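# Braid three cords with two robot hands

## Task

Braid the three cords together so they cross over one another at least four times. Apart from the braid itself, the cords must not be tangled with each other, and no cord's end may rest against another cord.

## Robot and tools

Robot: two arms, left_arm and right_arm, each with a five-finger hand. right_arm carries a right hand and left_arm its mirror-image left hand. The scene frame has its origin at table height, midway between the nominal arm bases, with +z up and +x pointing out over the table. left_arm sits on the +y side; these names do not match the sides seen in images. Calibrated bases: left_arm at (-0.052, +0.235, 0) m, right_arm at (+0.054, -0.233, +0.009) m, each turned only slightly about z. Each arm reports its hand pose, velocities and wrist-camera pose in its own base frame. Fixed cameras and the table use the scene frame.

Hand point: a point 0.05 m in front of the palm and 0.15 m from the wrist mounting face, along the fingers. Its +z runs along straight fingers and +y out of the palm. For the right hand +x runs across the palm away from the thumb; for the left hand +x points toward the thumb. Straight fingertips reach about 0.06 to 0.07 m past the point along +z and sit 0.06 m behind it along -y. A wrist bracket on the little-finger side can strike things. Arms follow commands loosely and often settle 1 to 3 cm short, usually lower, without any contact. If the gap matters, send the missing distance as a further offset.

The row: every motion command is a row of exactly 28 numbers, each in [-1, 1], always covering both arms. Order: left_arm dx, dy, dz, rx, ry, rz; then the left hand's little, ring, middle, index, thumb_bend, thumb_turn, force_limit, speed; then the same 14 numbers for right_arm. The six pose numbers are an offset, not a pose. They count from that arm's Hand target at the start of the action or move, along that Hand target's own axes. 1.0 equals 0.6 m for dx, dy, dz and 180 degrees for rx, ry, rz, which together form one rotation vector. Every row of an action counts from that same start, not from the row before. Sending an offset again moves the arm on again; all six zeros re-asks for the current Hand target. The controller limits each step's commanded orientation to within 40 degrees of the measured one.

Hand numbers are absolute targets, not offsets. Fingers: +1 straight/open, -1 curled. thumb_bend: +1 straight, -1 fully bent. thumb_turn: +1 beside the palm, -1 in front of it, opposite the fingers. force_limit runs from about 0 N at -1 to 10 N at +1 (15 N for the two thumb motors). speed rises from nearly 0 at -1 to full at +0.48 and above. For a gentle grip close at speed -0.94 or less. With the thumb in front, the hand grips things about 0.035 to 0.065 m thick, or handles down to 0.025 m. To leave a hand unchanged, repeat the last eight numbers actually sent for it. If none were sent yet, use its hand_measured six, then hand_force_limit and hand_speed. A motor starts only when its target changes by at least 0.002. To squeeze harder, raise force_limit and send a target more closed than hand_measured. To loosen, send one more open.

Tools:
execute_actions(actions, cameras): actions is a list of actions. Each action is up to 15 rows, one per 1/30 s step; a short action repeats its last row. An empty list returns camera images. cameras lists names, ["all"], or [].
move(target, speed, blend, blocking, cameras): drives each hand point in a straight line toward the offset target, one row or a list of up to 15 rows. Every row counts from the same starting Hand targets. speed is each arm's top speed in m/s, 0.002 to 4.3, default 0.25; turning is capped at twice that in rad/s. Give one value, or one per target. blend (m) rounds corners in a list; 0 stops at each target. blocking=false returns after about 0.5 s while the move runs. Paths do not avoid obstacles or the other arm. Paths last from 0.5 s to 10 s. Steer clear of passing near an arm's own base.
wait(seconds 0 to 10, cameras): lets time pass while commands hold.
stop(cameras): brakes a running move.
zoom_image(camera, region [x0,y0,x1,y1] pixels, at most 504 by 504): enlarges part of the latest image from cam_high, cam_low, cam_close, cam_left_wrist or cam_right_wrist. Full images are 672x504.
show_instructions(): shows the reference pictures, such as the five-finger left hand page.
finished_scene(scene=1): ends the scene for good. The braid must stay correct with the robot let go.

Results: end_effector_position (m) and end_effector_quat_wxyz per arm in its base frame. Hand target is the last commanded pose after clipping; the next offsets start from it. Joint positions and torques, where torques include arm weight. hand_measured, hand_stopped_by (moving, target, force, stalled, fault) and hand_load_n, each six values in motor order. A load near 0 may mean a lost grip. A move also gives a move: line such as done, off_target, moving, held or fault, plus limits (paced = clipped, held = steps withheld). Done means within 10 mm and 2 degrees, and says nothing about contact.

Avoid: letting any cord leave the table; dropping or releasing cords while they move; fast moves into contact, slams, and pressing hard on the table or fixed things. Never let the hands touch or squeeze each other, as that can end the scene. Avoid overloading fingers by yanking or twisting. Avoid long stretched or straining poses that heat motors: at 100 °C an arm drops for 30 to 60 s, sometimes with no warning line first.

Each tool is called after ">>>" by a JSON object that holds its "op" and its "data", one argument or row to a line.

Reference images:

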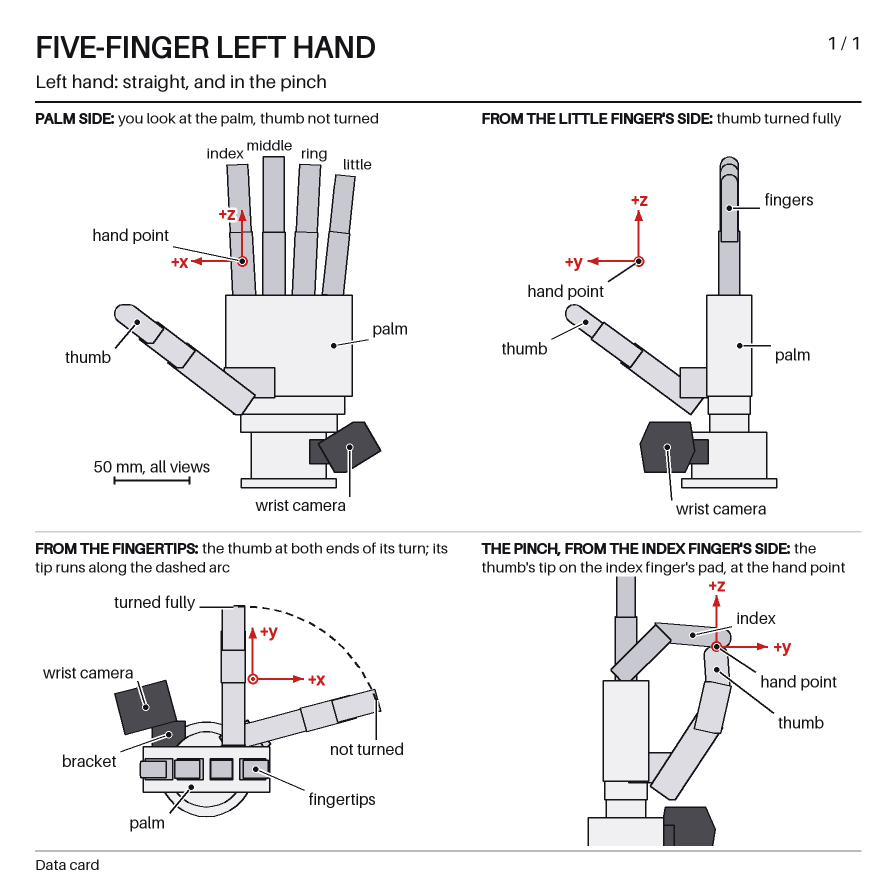

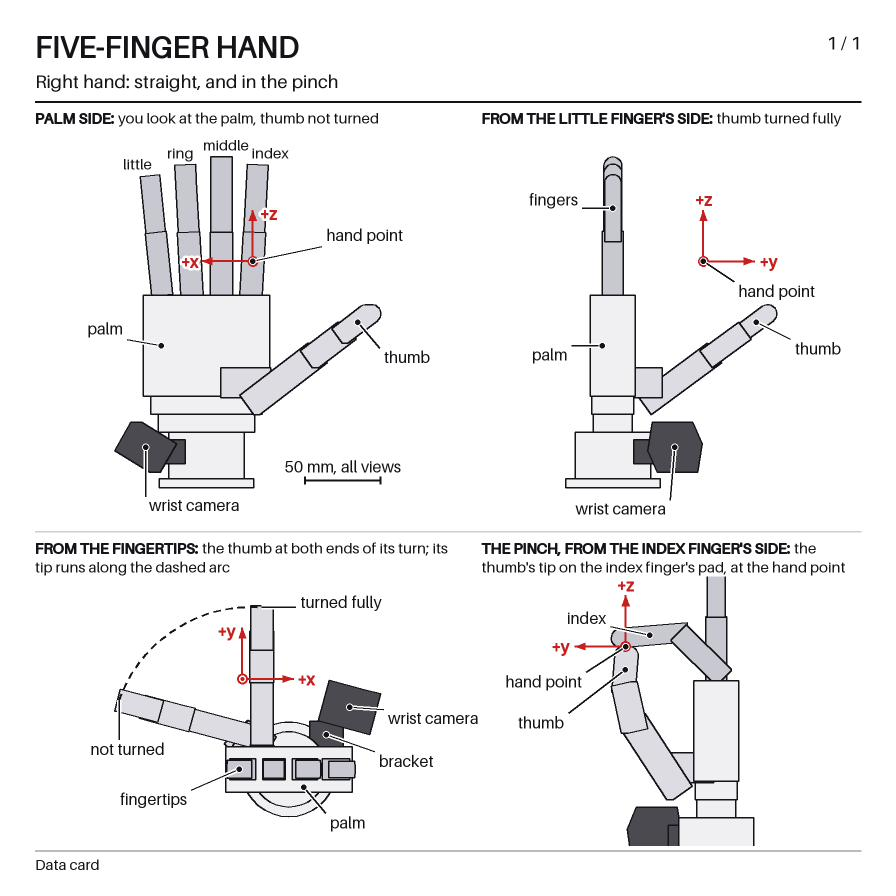

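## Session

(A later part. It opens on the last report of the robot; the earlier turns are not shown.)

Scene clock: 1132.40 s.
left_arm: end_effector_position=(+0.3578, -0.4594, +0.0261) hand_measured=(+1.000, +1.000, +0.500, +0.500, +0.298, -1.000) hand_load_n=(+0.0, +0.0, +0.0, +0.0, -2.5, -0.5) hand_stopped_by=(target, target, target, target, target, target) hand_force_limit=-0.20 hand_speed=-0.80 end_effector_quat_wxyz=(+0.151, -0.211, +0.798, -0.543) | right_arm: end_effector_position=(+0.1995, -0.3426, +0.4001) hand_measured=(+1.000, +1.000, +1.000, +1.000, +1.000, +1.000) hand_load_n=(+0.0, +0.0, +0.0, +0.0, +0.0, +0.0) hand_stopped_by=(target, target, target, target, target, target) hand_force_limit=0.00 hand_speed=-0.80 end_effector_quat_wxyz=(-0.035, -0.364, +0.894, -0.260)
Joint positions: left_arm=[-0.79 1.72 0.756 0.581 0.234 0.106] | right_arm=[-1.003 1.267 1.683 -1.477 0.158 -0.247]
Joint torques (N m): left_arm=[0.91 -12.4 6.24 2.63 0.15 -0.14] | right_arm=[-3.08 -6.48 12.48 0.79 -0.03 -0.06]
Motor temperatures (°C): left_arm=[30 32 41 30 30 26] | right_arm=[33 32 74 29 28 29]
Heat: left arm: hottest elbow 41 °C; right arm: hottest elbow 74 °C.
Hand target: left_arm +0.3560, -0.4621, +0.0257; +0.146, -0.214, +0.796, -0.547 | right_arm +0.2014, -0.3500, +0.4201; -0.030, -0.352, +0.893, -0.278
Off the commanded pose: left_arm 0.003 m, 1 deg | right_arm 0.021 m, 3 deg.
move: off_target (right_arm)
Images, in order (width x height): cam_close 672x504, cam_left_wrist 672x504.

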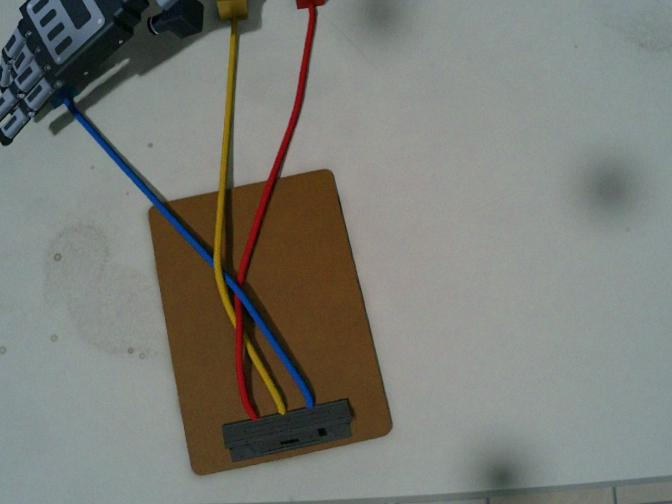

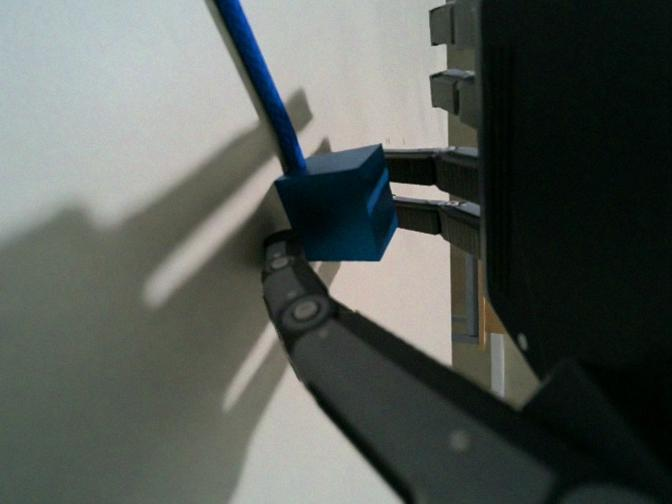

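>>> {"op": "move", "data": {
  "target": [
    [0,-0.116,-0.0237,0,0,0,1,1,0.5,0.5,0.3,-1,-0.2,-0.8,0,0,0,0,0,0,1,1,1,1,1,1,0,-0.8],
    [-0.099,0.0328,-0.4317,0,0.0934,0.0358,1,1,0.42,0.42,0.3,-1,-0.2,-0.8,0,0,0,0,0,0,1,1,1,1,1,1,0,-0.8]
  ],
  "speed": [0.06,0.15],
  "cameras": ["cam_left_wrist","cam_close","cam_high"]
}}

>>> {"op": "zoom_image", "data": {
  "camera": "cam_high",
  "region": [230, 100, 430, 310]
}}

Scene clock: 1154.40 s.
left_arm: end_effector_position=(+0.2689, -0.2179, +0.0871) hand_measured=(+1.000, +1.000, +0.420, +0.420, +0.300, -1.000) hand_load_n=(+0.0, +0.0, +0.0, +0.0, +0.0, +0.0) hand_stopped_by=(target, target, target, target, target, target) hand_force_limit=-0.20 hand_speed=-0.80 end_effector_quat_wxyz=(+0.041, -0.098, +0.822, -0.560) | right_arm: end_effector_position=(+0.1995, -0.3426, +0.4001) hand_measured=(+1.000, +1.000, +1.000, +1.000, +1.000, +1.000) hand_load_n=(+0.0, +0.0, +0.0, +0.0, +0.0, +0.0) hand_stopped_by=(target, target, target, target, target, target) hand_force_limit=0.00 hand_speed=-0.80 end_effector_quat_wxyz=(-0.035, -0.364, +0.894, -0.260)
Joint positions: left_arm=[-0.201 1.141 0.475 -0.141 1.032 0.685] | right_arm=[-1.003 1.267 1.683 -1.477 0.158 -0.247]
Joint torques (N m): left_arm=[2.32 -6.3 10.22 1.25 0.61 0.19] | right_arm=[-3.08 -6.36 12.6 0.72 -0.05 -0.05]
Motor temperatures (°C): left_arm=[29 33 41 30 29 26] | right_arm=[33 32 74 29 28 29]
Heat: left arm: hottest elbow 41 °C; right arm: hottest elbow 74 °C.
Hand target: left_arm +0.2830, -0.2169, +0.1002; +0.059, -0.086, +0.819, -0.564 | right_arm +0.2014, -0.3500, +0.4201; -0.030, -0.352, +0.893, -0.278
Off the commanded pose: left_arm 0.019 m, 3 deg | right_arm 0.021 m, 3 deg.
move: off_target (left_arm, right_arm); target 2's new numbers were sent with left_arm's hand 0.019 m and 3 deg from that target
Images, in order (width x height): cam_high 672x504, cam_close 672x504, cam_left_wrist 672x504.

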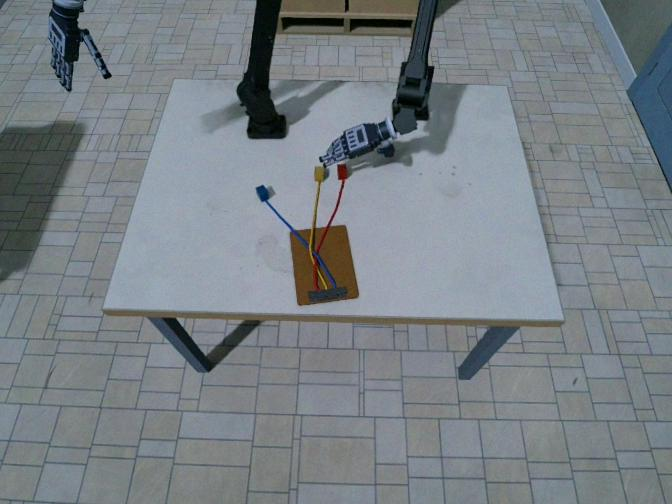

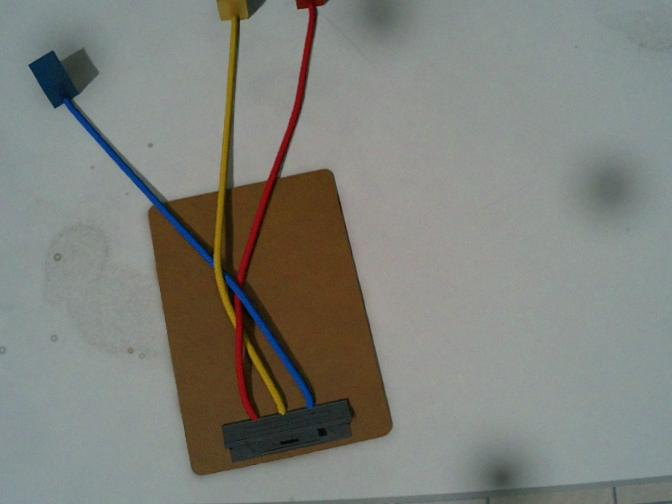

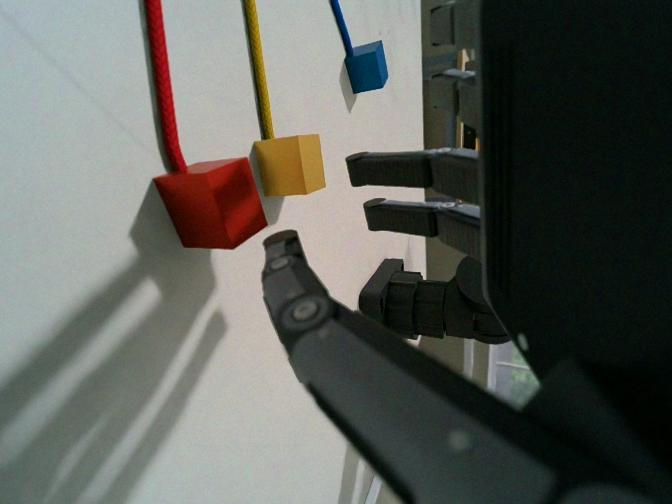

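Scaled by 2.400 from the camera's 672x504 image, which has a finer 960x720 frame.

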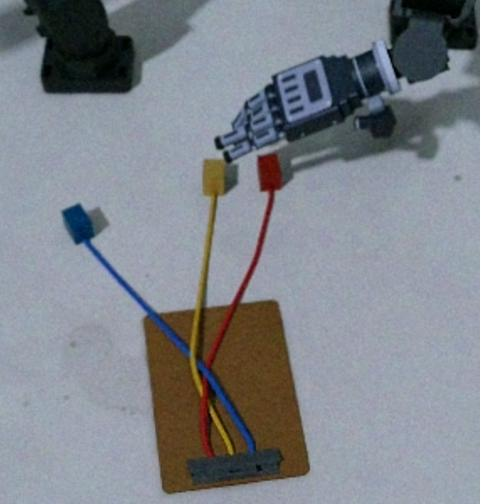

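>>> {"op": "move", "data": {
  "target": [
    [-0.0022,0.0748,0.0142,0,0,0,1,1,0.42,0.42,0.3,-1,-0.2,-0.8,0,0,0,0,0,0,1,1,1,1,1,1,0,-0.8]
  ],
  "speed": [0.06],
  "cameras": ["cam_left_wrist"]
}}

>>> {"op": "zoom_image", "data": {
  "camera": "cam_left_wrist",
  "region": [160, 80, 460, 320]
}}

Scene clock: 1179.33 s.
left_arm: end_effector_position=(+0.2769, -0.2116, +0.0557) hand_measured=(+1.000, +1.000, +0.420, +0.420, +0.300, -1.000) hand_load_n=(+0.0, +0.0, +0.0, +0.0, +0.0, +0.0) hand_stopped_by=(target, target, target, target, target, target) hand_force_limit=-0.20 hand_speed=-0.80 end_effector_quat_wxyz=(+0.048, -0.092, +0.821, -0.562) | right_arm: end_effector_position=(+0.1995, -0.3426, +0.4001) hand_measured=(+1.000, +1.000, +1.000, +1.000, +1.000, +1.000) hand_load_n=(+0.0, +0.0, +0.0, +0.0, +0.0, +0.0) hand_stopped_by=(target, target, target, target, target, target) hand_force_limit=0.00 hand_speed=-0.80 end_effector_quat_wxyz=(-0.035, -0.364, +0.894, -0.260)
Joint positions: left_arm=[-0.173 1.25 0.445 -0.019 1.052 0.726] | right_arm=[-1.003 1.267 1.683 -1.477 0.158 -0.247]
Joint torques (N m): left_arm=[2.43 -5.66 6.75 2.28 0.63 0.19] | right_arm=[-3.08 -6.95 12.41 0.72 -0.04 -0.04]
Motor temperatures (°C): left_arm=[29 32 42 30 30 26] | right_arm=[33 32 74 29 28 29]
Heat: left arm: hottest elbow 42 °C; right arm: hottest elbow 74 °C.
Hand target: left_arm +0.2826, -0.2087, +0.0552; +0.059, -0.087, +0.819, -0.564 | right_arm +0.2014, -0.3500, +0.4201; -0.030, -0.352, +0.893, -0.278
Off the commanded pose: left_arm 0.006 m, 2 deg | right_arm 0.021 m, 3 deg.
move: off_target (right_arm)
Images, in order (width x height): cam_left_wrist 672x504.

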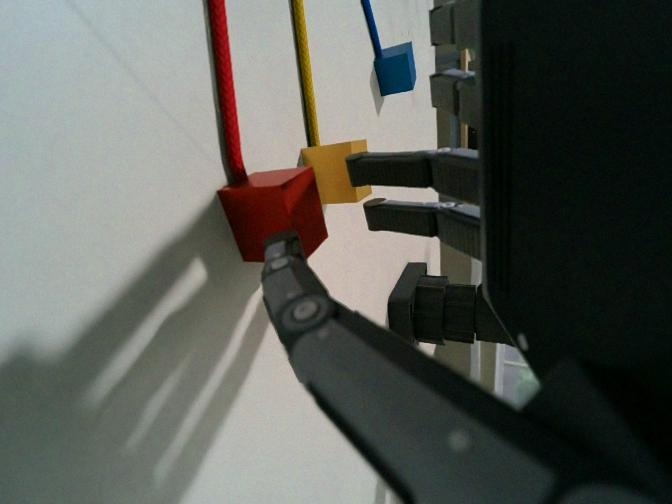

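Scaled by 1.680 from the camera's 672x504 image, which has a finer 960x720 frame.

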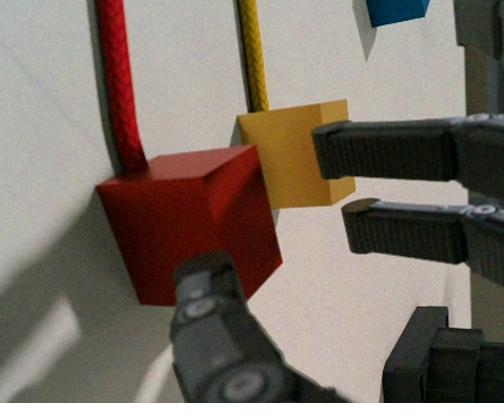

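>>> {"op": "move", "data": {
  "target": [
    [0,0.0374,0.0143,0,0,0,1,1,0.42,0.42,0.28,-1,-0.2,-0.8,0,0,0,0,0,0,1,1,1,1,1,1,0,-0.8]
  ],
  "speed": [0.04],
  "cameras": ["cam_left_wrist","cam_close"]
}}

>>> {"op": "zoom_image", "data": {
  "camera": "cam_left_wrist",
  "region": [200, 80, 500, 320]
}}

Scene clock: 1199.83 s.
left_arm: end_effector_position=(+0.2775, -0.2116, +0.0318) hand_measured=(+1.000, +1.000, +0.420, +0.420, +0.280, -1.000) hand_load_n=(+0.0, +0.0, +0.0, +0.0, +0.0, +0.0) hand_stopped_by=(target, target, target, target, target, target) hand_force_limit=-0.20 hand_speed=-0.80 end_effector_quat_wxyz=(+0.049, -0.091, +0.821, -0.562) | right_arm: end_effector_position=(+0.1995, -0.3426, +0.4001) hand_measured=(+1.000, +1.000, +1.000, +1.000, +1.000, +1.000) hand_load_n=(+0.0, +0.0, +0.0, +0.0, +0.0, +0.0) hand_stopped_by=(target, target, target, target, target, target) hand_force_limit=0.00 hand_speed=-0.80 end_effector_quat_wxyz=(-0.035, -0.364, +0.894, -0.260)
Joint positions: left_arm=[-0.173 1.333 0.419 0.09 1.052 0.729] | right_arm=[-1.003 1.267 1.683 -1.477 0.158 -0.247]
Joint torques (N m): left_arm=[2.43 -6.36 5.96 2.26 0.64 0.16] | right_arm=[-2.84 -6.89 12.51 0.88 -0.03 -0.07]
Motor temperatures (°C): left_arm=[29 32 43 30 30 26] | right_arm=[33 32 75 29 28 29]
Heat: left arm: hottest elbow 43 °C; right arm: hottest elbow 75 °C.
Hand target: left_arm +0.2824, -0.2086, +0.0310; +0.059, -0.087, +0.819, -0.564 | right_arm +0.2014, -0.3500, +0.4201; -0.030, -0.352, +0.893, -0.278
Off the commanded pose: left_arm 0.006 m, 1 deg | right_arm 0.021 m, 3 deg.
move: off_target (right_arm)
Images, in order (width x height): cam_close 672x504, cam_left_wrist 672x504.

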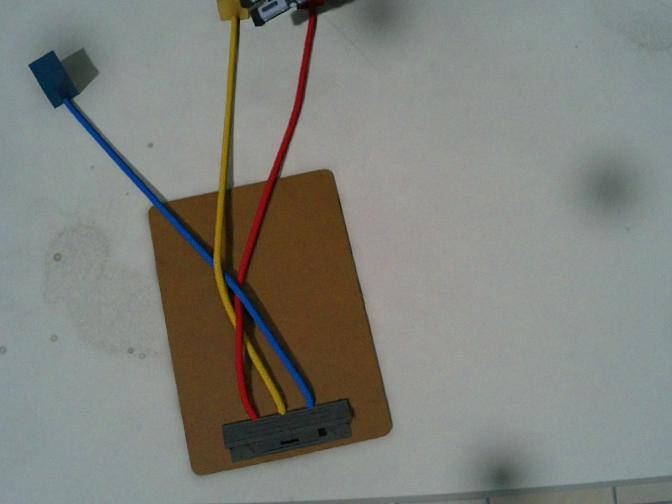

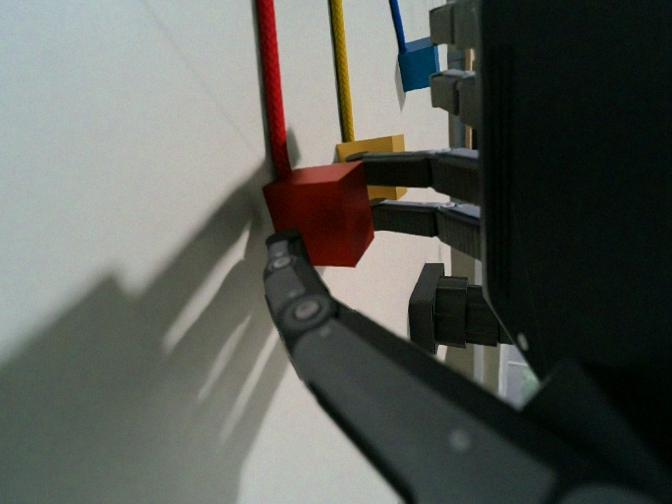

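Scaled by 1.680 from the camera's 672x504 image, which has a finer 960x720 frame.

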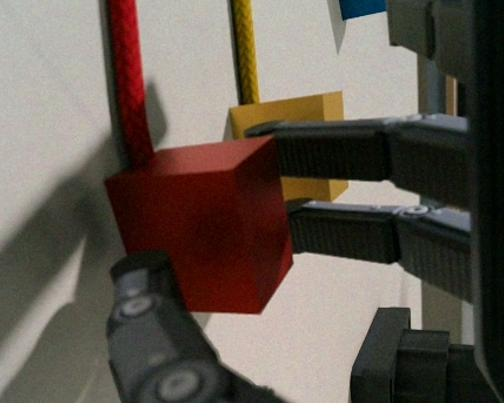

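>>> {"op": "move", "data": {
  "target": [
    [0,0,0,0,0,0,1,1,-0.4,-0.4,-0.2,-1,-0.2,-0.9,0,0,0,0,0,0,1,1,1,1,1,1,0,-0.8]
  ],
  "speed": [0.05],
  "cameras": ["cam_left_wrist"]
}}

Scene clock: 1206.87 s.
left_arm: end_effector_position=(+0.2779, -0.2120, +0.0324) hand_measured=(+1.000, +1.000, +0.124, +0.124, +0.134, -1.000) hand_load_n=(+0.0, +0.0, +7.5, +5.0, +8.5, +0.5) hand_stopped_by=(target, target, force, force, force, target) hand_force_limit=-0.20 hand_speed=-0.90 end_effector_quat_wxyz=(+0.049, -0.089, +0.820, -0.563) | right_arm: end_effector_position=(+0.1995, -0.3426, +0.4001) hand_measured=(+1.000, +1.000, +1.000, +1.000, +1.000, +1.000) hand_load_n=(+0.0, +0.0, +0.0, +0.0, +0.0, +0.0) hand_stopped_by=(target, target, target, target, target, target) hand_force_limit=0.00 hand_speed=-0.80 end_effector_quat_wxyz=(-0.035, -0.364, +0.894, -0.260)
Joint positions: left_arm=[-0.173 1.333 0.419 0.094 1.055 0.729] | right_arm=[-1.003 1.267 1.683 -1.477 0.158 -0.247]
Joint torques (N m): left_arm=[2.43 -6.18 5.91 2.06 0.53 0.16] | right_arm=[-2.78 -6.53 12.48 0.81 -0.02 -0.07]
Motor temperatures (°C): left_arm=[29 32 42 30 30 26] | right_arm=[33 32 75 29 28 29]
Heat: left arm: hottest elbow 42 °C; right arm: hottest elbow 75 °C.
Hand target: left_arm +0.2824, -0.2087, +0.0310; +0.059, -0.087, +0.819, -0.564 | right_arm +0.2014, -0.3500, +0.4201; -0.030, -0.352, +0.893, -0.278
Off the commanded pose: left_arm 0.006 m, 1 deg | right_arm 0.021 m, 3 deg.
move: off_target (right_arm)
Images, in order (width x height): cam_left_wrist 672x504.

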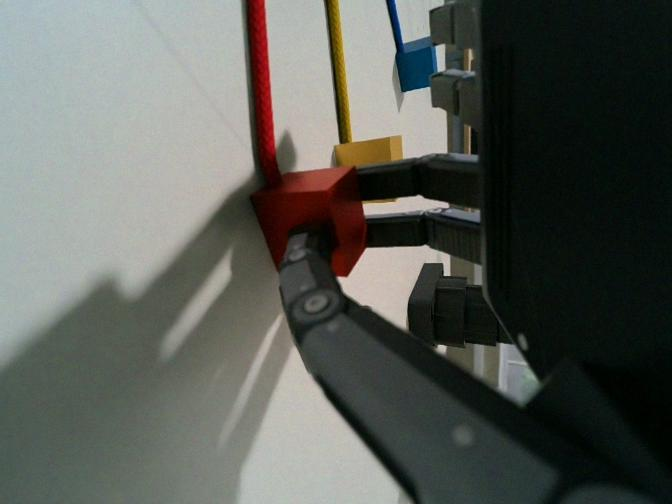

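>>> {"op": "move", "data": {
  "target": [
    [-0.0045,-0.1518,-0.0462,0,0,0,1,1,-0.4,-0.4,-0.2,-1,-0.2,-0.9,0,0,0,0,0,0,1,1,1,1,1,1,0,-0.8],
    [0.0113,-0.253,0.222,0,-0.0415,-0.0159,1,1,-0.4,-0.4,-0.2,-1,-0.2,-0.9,0,0,0,0,0,0,1,1,1,1,1,1,0,-0.8]
  ],
  "speed": [0.06,0.12],
  "cameras": ["cam_left_wrist","cam_high","cam_close"]
}}

Scene clock: 1223.47 s.
left_arm: end_effector_position=(+0.2941, -0.3621, +0.0950) hand_measured=(+1.000, +1.000, +0.124, +0.124, +0.136, -1.000) hand_load_n=(+0.0, +0.0, +7.0, +5.0, +9.5, +0.5) hand_stopped_by=(target, target, force, force, force, target) hand_force_limit=-0.20 hand_speed=-0.90 end_effector_quat_wxyz=(+0.083, -0.155, +0.828, -0.533) | right_arm: end_effector_position=(+0.1995, -0.3426, +0.4001) hand_measured=(+1.000, +1.000, +1.000, +1.000, +1.000, +1.000) hand_load_n=(+0.0, +0.0, -0.5, +0.0, +0.0, +0.0) hand_stopped_by=(target, target, target, target, target, target) hand_force_limit=0.00 hand_speed=-0.80 end_effector_quat_wxyz=(-0.035, -0.364, +0.894, -0.260)
Joint positions: left_arm=[-0.648 1.308 0.601 0.203 0.525 0.239] | right_arm=[-1.003 1.267 1.683 -1.477 0.158 -0.247]
Joint torques (N m): left_arm=[0.21 -8.29 13.03 2.97 0.1 -0.16] | right_arm=[-2.96 -7.06 12.46 0.83 -0.03 -0.04]
Motor temperatures (°C): left_arm=[29 32 43 30 30 26] | right_arm=[33 32 75 29 28 29]
Heat: left arm: hottest elbow 43 °C; right arm: hottest elbow 75 °C.
Hand target: left_arm +0.3132, -0.3848, +0.1253; +0.098, -0.144, +0.811, -0.558 | right_arm +0.2014, -0.3500, +0.4201; -0.030, -0.352, +0.893, -0.278
Off the commanded pose: left_arm 0.042 m, 4 deg | right_arm 0.021 m, 3 deg.
move: off_target (left_arm, right_arm)
Images, in order (width x height): cam_high 672x504, cam_close 672x504, cam_left_wrist 672x504.

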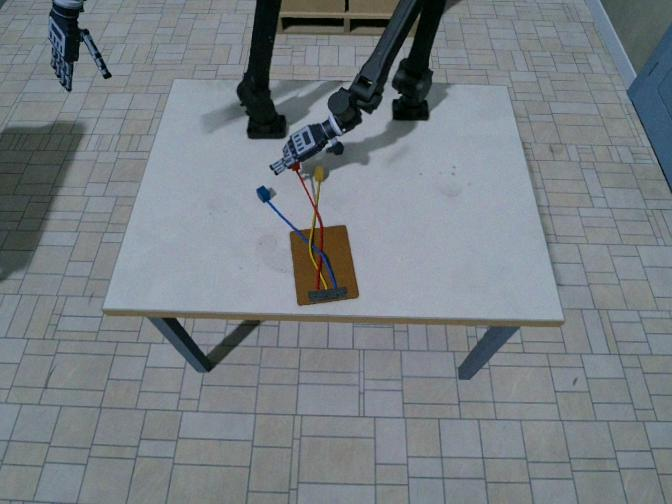

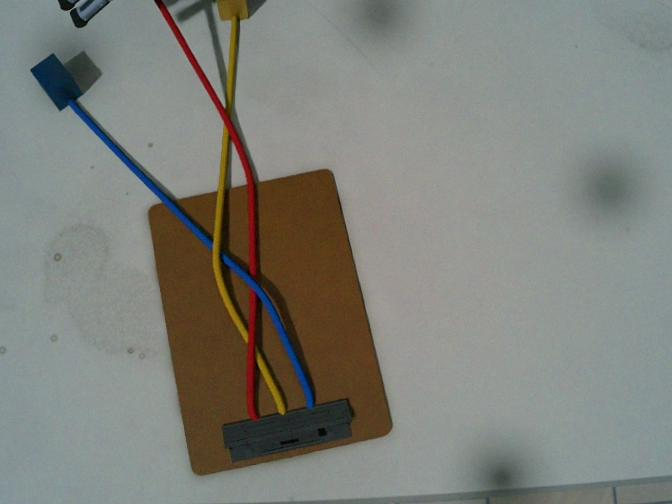

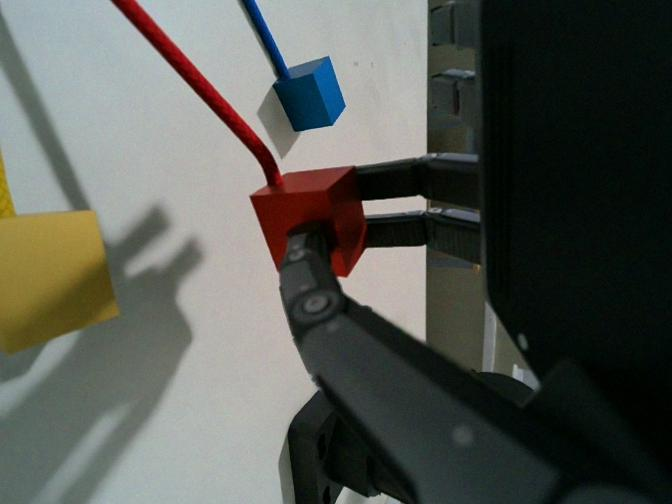

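>>> {"op": "move", "data": {
  "target": [
    [0.0084,0.1364,0.0258,0,0,0,1,1,-0.4,-0.4,-0.2,-1,-0.2,-0.9,0,0,0,0,0,0,1,1,1,1,1,1,0,-0.8],
    [0.0084,0.1582,0.0341,0,0,0,1,1,-0.4,-0.4,-0.2,-1,-0.2,-0.9,0,0,0,0,0,0,1,1,1,1,1,1,0,-0.8]
  ],
  "speed": [0.08,0.03],
  "cameras": ["cam_left_wrist","cam_high","cam_close"]
}}

Scene clock: 1231.03 s.
left_arm: end_effector_position=(+0.3064, -0.3729, +0.0358) hand_measured=(+1.000, +1.000, +0.124, +0.124, +0.136, -1.000) hand_load_n=(+0.0, -0.5, +7.0, +5.0, +8.0, +0.5) hand_stopped_by=(target, target, force, force, force, target) hand_force_limit=-0.20 hand_speed=-0.90 end_effector_quat_wxyz=(+0.103, -0.140, +0.810, -0.560) | right_arm: end_effector_position=(+0.1995, -0.3426, +0.4001) hand_measured=(+1.000, +1.000, +1.000, +1.000, +1.000, +1.000) hand_load_n=(+0.0, +0.0, +0.0, +0.0, +0.0, +0.0) hand_stopped_by=(target, target, target, target, target, target) hand_force_limit=0.00 hand_speed=-0.80 end_effector_quat_wxyz=(-0.035, -0.364, +0.894, -0.260)
Joint positions: left_arm=[-0.648 1.531 0.537 0.574 0.53 0.232] | right_arm=[-1.003 1.267 1.683 -1.477 0.158 -0.247]
Joint torques (N m): left_arm=[1.03 -8.41 5.33 2.48 0.14 -0.06] | right_arm=[-2.96 -6.36 12.52 0.81 0.01 -0.06]
Motor temperatures (°C): left_arm=[29 32 44 30 30 26] | right_arm=[33 32 75 29 28 29]
Heat: left arm: hottest elbow 44 °C; right arm: hottest elbow 75 °C.
Hand target: left_arm +0.3032, -0.3726, +0.0293; +0.098, -0.144, +0.811, -0.558 | right_arm +0.2014, -0.3500, +0.4201; -0.030, -0.352, +0.893, -0.278
Off the commanded pose: left_arm 0.007 m, 1 deg | right_arm 0.021 m, 3 deg.
move: off_target (right_arm)
Images, in order (width x height): cam_high 672x504, cam_close 672x504, cam_left_wrist 672x504.

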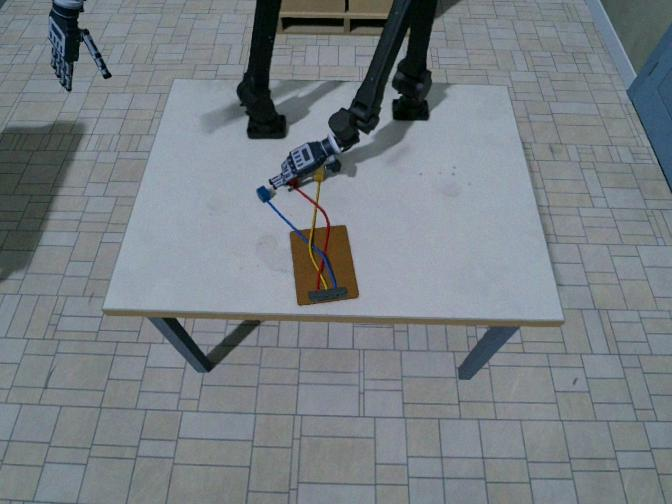

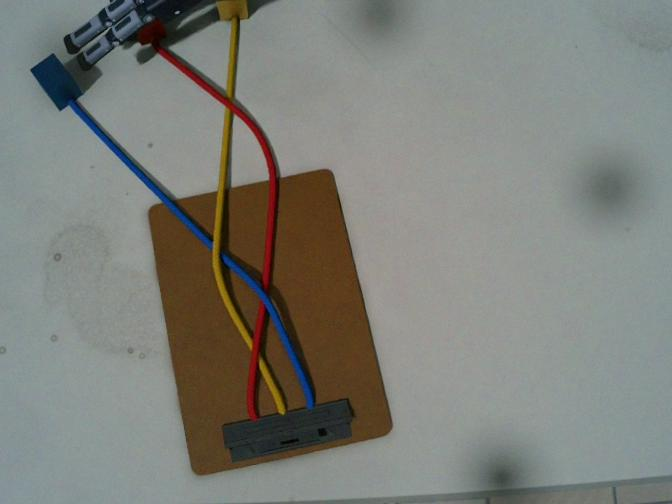

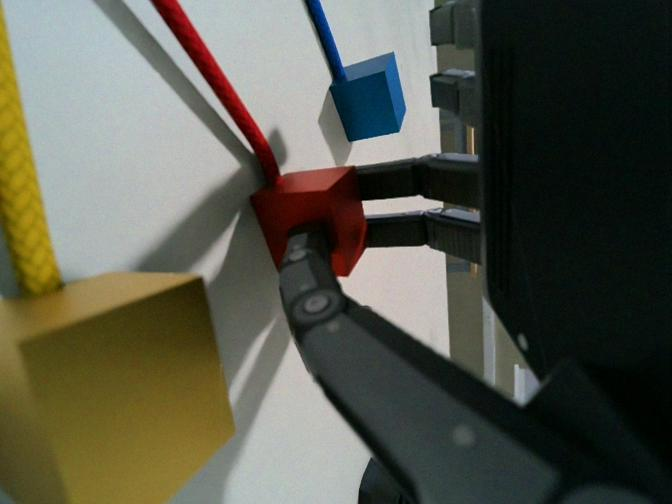

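>>> {"op": "move", "data": {
  "target": [
    [0.039,0,0,0,0,0,1,1,-0.4,-0.4,-0.2,-1,-0.2,-0.9,0,0,0,0,0,0,1,1,1,1,1,1,0,-0.8],
    [0.039,0.0047,0.0018,0,0,0,1,1,-0.4,-0.4,-0.2,-1,-0.2,-0.9,0,0,0,0,0,0,1,1,1,1,1,1,0,-0.8]
  ],
  "speed": [0.05,0.03],
  "cameras": ["cam_left_wrist","cam_close"]
}}

Scene clock: 1250.07 s.
left_arm: end_effector_position=(+0.2947, -0.3791, +0.0358) hand_measured=(+1.000, +1.000, +0.124, +0.124, +0.136, -1.000) hand_load_n=(+0.0, +0.0, +7.5, +5.0, +8.0, +0.0) hand_stopped_by=(target, target, force, force, force, target) hand_force_limit=-0.20 hand_speed=-0.90 end_effector_quat_wxyz=(+0.114, -0.140, +0.807, -0.562) | right_arm: end_effector_position=(+0.1995, -0.3426, +0.4001) hand_measured=(+1.000, +1.000, +1.000, +1.000, +1.000, +1.000) hand_load_n=(+0.0, +0.0, +0.0, +0.0, +0.0, +0.0) hand_stopped_by=(target, target, target, target, target, target) hand_force_limit=0.00 hand_speed=-0.80 end_effector_quat_wxyz=(-0.035, -0.364, +0.894, -0.260)
Joint positions: left_arm=[-0.69 1.522 0.509 0.618 0.476 0.217] | right_arm=[-1.003 1.267 1.683 -1.477 0.158 -0.247]
Joint torques (N m): left_arm=[-0.32 -8.18 4.55 2.28 0.16 -0.18] | right_arm=[-3.14 -7 12.56 0.68 -0.03 -0.06]
Motor temperatures (°C): left_arm=[29 32 42 30 29 26] | right_arm=[33 32 75 29 28 29]
Heat: left arm: hottest elbow 42 °C; right arm: hottest elbow 75 °C.
Hand target: left_arm +0.2812, -0.3807, +0.0263; +0.098, -0.143, +0.811, -0.558 | right_arm +0.2014, -0.3500, +0.4201; -0.030, -0.352, +0.893, -0.278
Off the commanded pose: left_arm 0.017 m, 2 deg | right_arm 0.021 m, 3 deg.
move: off_target (left_arm, right_arm)
Images, in order (width x height): cam_close 672x504, cam_left_wrist 672x504.

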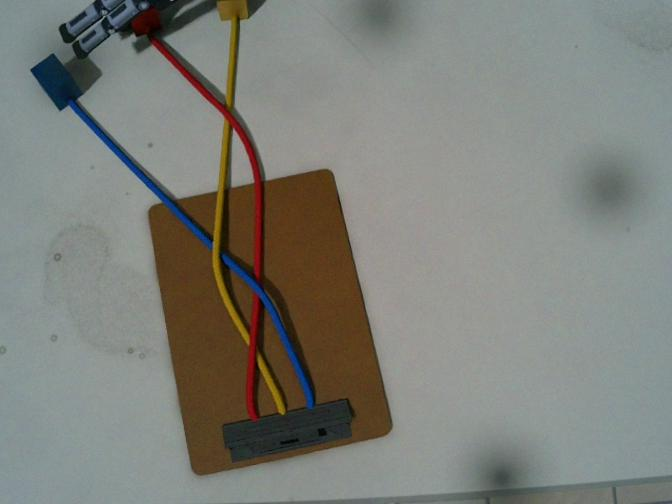

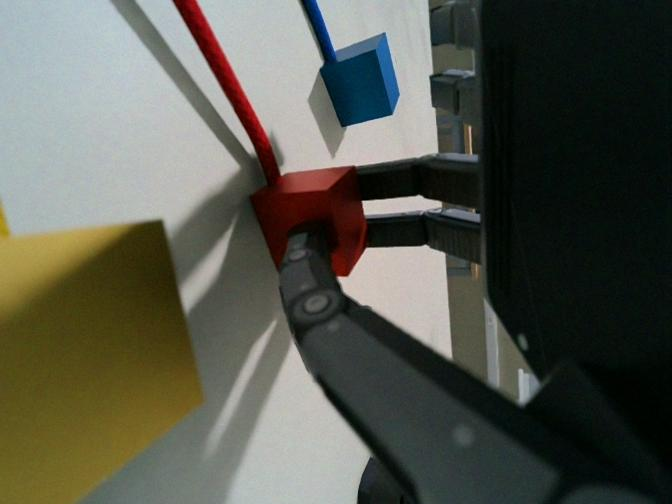

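>>> {"op": "move", "data": {
  "target": [
    [-0.02,-0.0087,0.0042,0,0,0,1,1,-0.4,-0.4,-0.2,-1,-0.2,-0.9,0,0,0,0,0,0,1,1,1,1,1,1,0,-0.8],
    [-0.02,-0.0087,0.0042,0,0,0,1,1,0.45,0.45,0.28,-1,-0.2,-0.8,0,0,0,0,0,0,1,1,1,1,1,1,0,-0.8]
  ],
  "speed": [0.03,0.03],
  "cameras": ["cam_left_wrist","cam_close"]
}}

Scene clock: 1260.17 s.
left_arm: end_effector_position=(+0.2886, -0.3780, +0.0270) hand_measured=(+1.000, +1.000, +0.450, +0.450, +0.280, -1.000) hand_load_n=(+0.0, +0.0, +0.0, -0.5, +0.5, +0.0) hand_stopped_by=(target, target, target, target, target, target) hand_force_limit=-0.20 hand_speed=-0.80 end_effector_quat_wxyz=(+0.099, -0.140, +0.813, -0.556) | right_arm: end_effector_position=(+0.1995, -0.3426, +0.4001) hand_measured=(+1.000, +1.000, +1.000, +1.000, +1.000, +1.000) hand_load_n=(+0.0, +0.0, +0.0, +0.0, +0.0, +0.0) hand_stopped_by=(target, target, target, target, target, target) hand_force_limit=0.00 hand_speed=-0.80 end_effector_quat_wxyz=(-0.035, -0.364, +0.894, -0.260)
Joint positions: left_arm=[-0.69 1.537 0.509 0.605 0.495 0.216] | right_arm=[-1.003 1.267 1.683 -1.477 0.158 -0.247]
Joint torques (N m): left_arm=[1.96 -9.29 6.95 1.73 0.29 -0.06] | right_arm=[-3.08 -6.48 12.46 0.75 -0.02 -0.06]
Motor temperatures (°C): left_arm=[29 32 41 30 29 26] | right_arm=[33 32 75 29 28 29]
Heat: left arm: hottest elbow 41 °C; right arm: hottest elbow 75 °C.
Hand target: left_arm +0.2939, -0.3806, +0.0303; +0.098, -0.144, +0.811, -0.558 | right_arm +0.2014, -0.3500, +0.4201; -0.030, -0.352, +0.893, -0.278
Off the commanded pose: left_arm 0.007 m, 1 deg | right_arm 0.021 m, 3 deg.
move: off_target (right_arm)
Images, in order (width x height): cam_close 672x504, cam_left_wrist 672x504.

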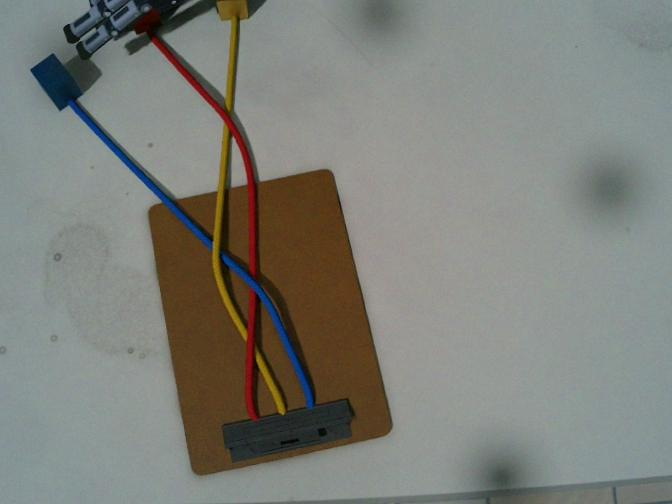

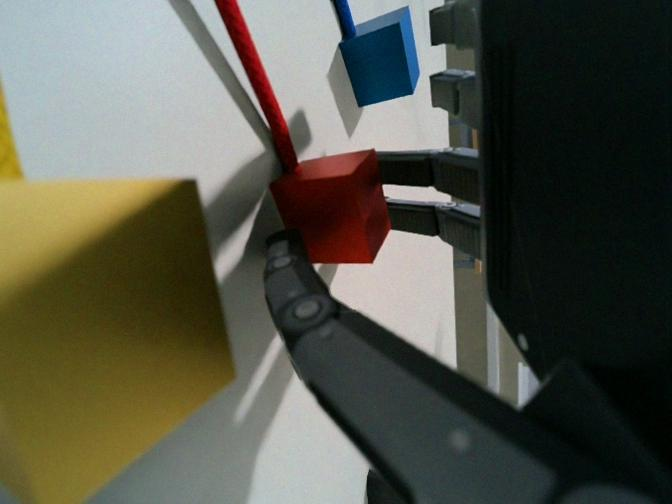

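>>> {"op": "move", "data": {
  "target": [
    [-0.0037,-0.1313,-0.0298,0,0,0,1,1,0.45,0.45,0.28,-1,-0.2,-0.8,0,0,0,0,0,0,1,1,1,1,1,1,0,-0.8],
    [-0.0883,-0.337,-0.2848,0,0,0,1,1,0.45,0.45,0.28,-1,-0.2,-0.8,0,0,0,0,0,0,1,1,1,1,1,1,0,-0.8]
  ],
  "speed": [0.06,0.15],
  "cameras": ["all"]
}}

>>> {"op": "zoom_image", "data": {
  "camera": "cam_high",
  "region": [230, 150, 390, 310]
}}

>>> {"op": "zoom_image", "data": {
  "camera": "cam_close",
  "region": [120, 60, 372, 430]
}}

Scene clock: 1273.40 s.
left_arm: end_effector_position=(+0.2981, -0.2786, +0.2469) hand_measured=(+1.000, +1.000, +0.450, +0.450, +0.280, -1.000) hand_load_n=(-0.5, +0.0, +0.0, +0.0, +0.0, +0.0) hand_stopped_by=(target, target, target, target, target, target) hand_force_limit=-0.20 hand_speed=-0.80 end_effector_quat_wxyz=(+0.071, -0.161, +0.820, -0.545) | right_arm: end_effector_position=(+0.1995, -0.3426, +0.4001) hand_measured=(+1.000, +1.000, +1.000, +1.000, +1.000, +1.000) hand_load_n=(+0.0, +0.0, +0.0, +0.0, -0.5, +0.0) hand_stopped_by=(target, target, target, target, target, target) hand_force_limit=0.00 hand_speed=-0.80 end_effector_quat_wxyz=(-0.035, -0.364, +0.894, -0.260)
Joint positions: left_arm=[-0.402 0.981 0.808 -0.403 0.756 0.354] | right_arm=[-1.003 1.267 1.683 -1.477 0.158 -0.247]
Joint torques (N m): left_arm=[2.32 -6.24 15.31 1.58 0.44 0.2] | right_arm=[-3.55 -6.48 12.59 0.84 -0.03 -0.04]
Motor temperatures (°C): left_arm=[29 32 42 30 29 26] | right_arm=[33 32 75 29 28 29]
Heat: left arm: hottest elbow 42 °C; right arm: hottest elbow 75 °C.
Hand target: left_arm +0.3141, -0.2803, +0.2801; +0.098, -0.144, +0.811, -0.558 | right_arm +0.2014, -0.3500, +0.4201; -0.030, -0.352, +0.893, -0.278
Off the commanded pose: left_arm 0.037 m, 4 deg | right_arm 0.021 m, 3 deg.
move: off_target (left_arm, right_arm)

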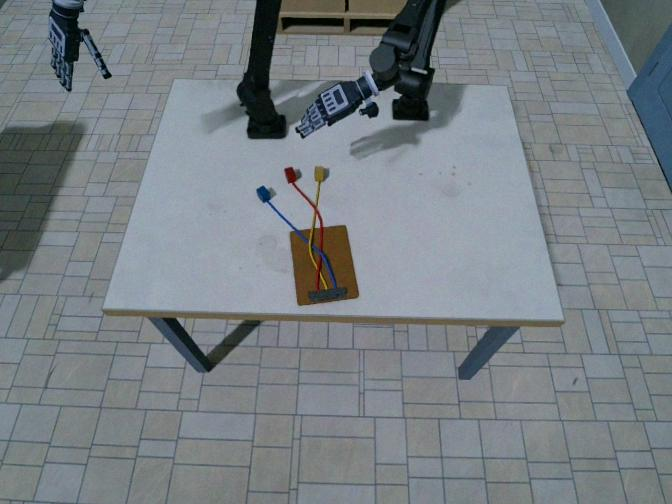

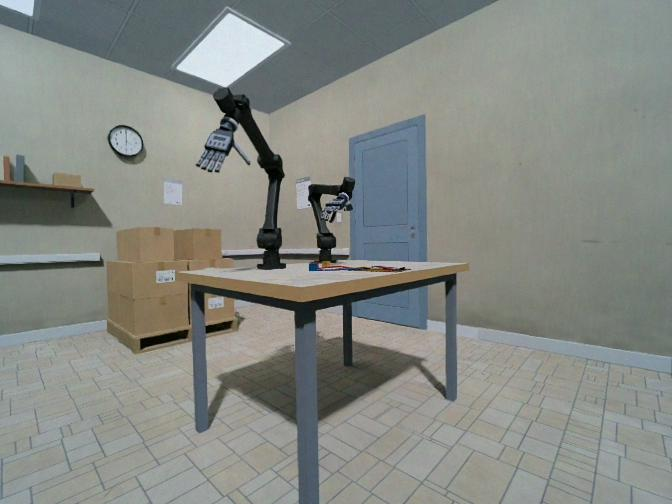

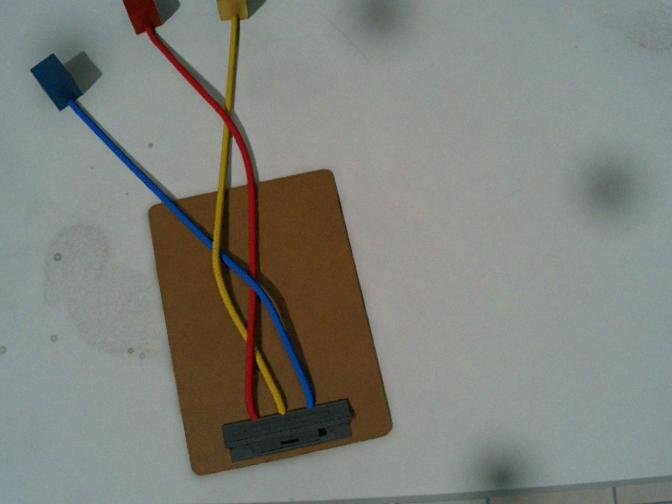

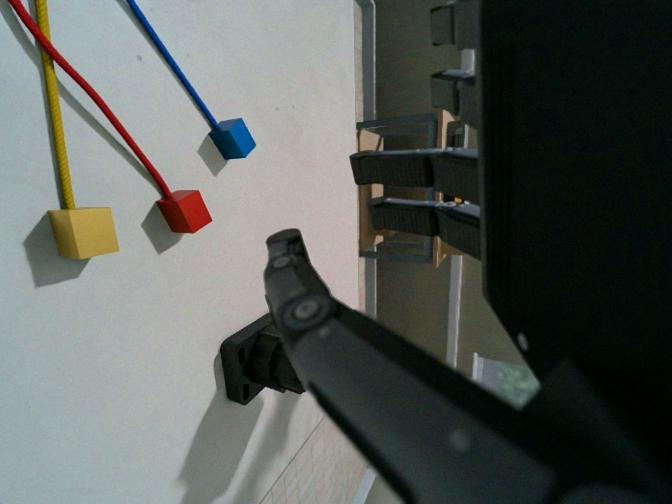

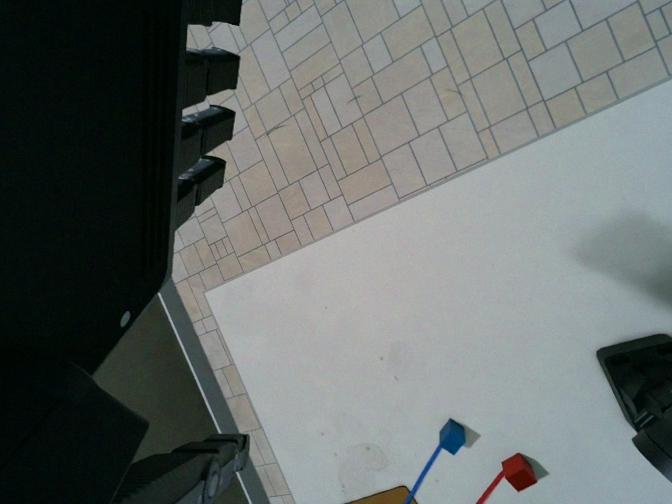

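Scaled by 3.150 from the camera's 672x504 image, which has a finer 960x720 frame.

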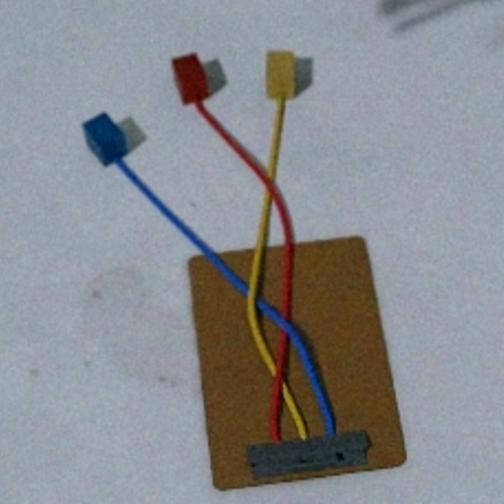

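Scaled by 1.362 from the camera's 672x504 image, which has a finer 960x720 frame.

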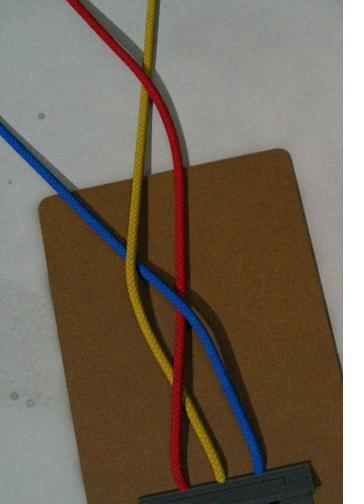

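>>> {"op": "finished_scene", "data": {

}}

The scene is finished: the task was done.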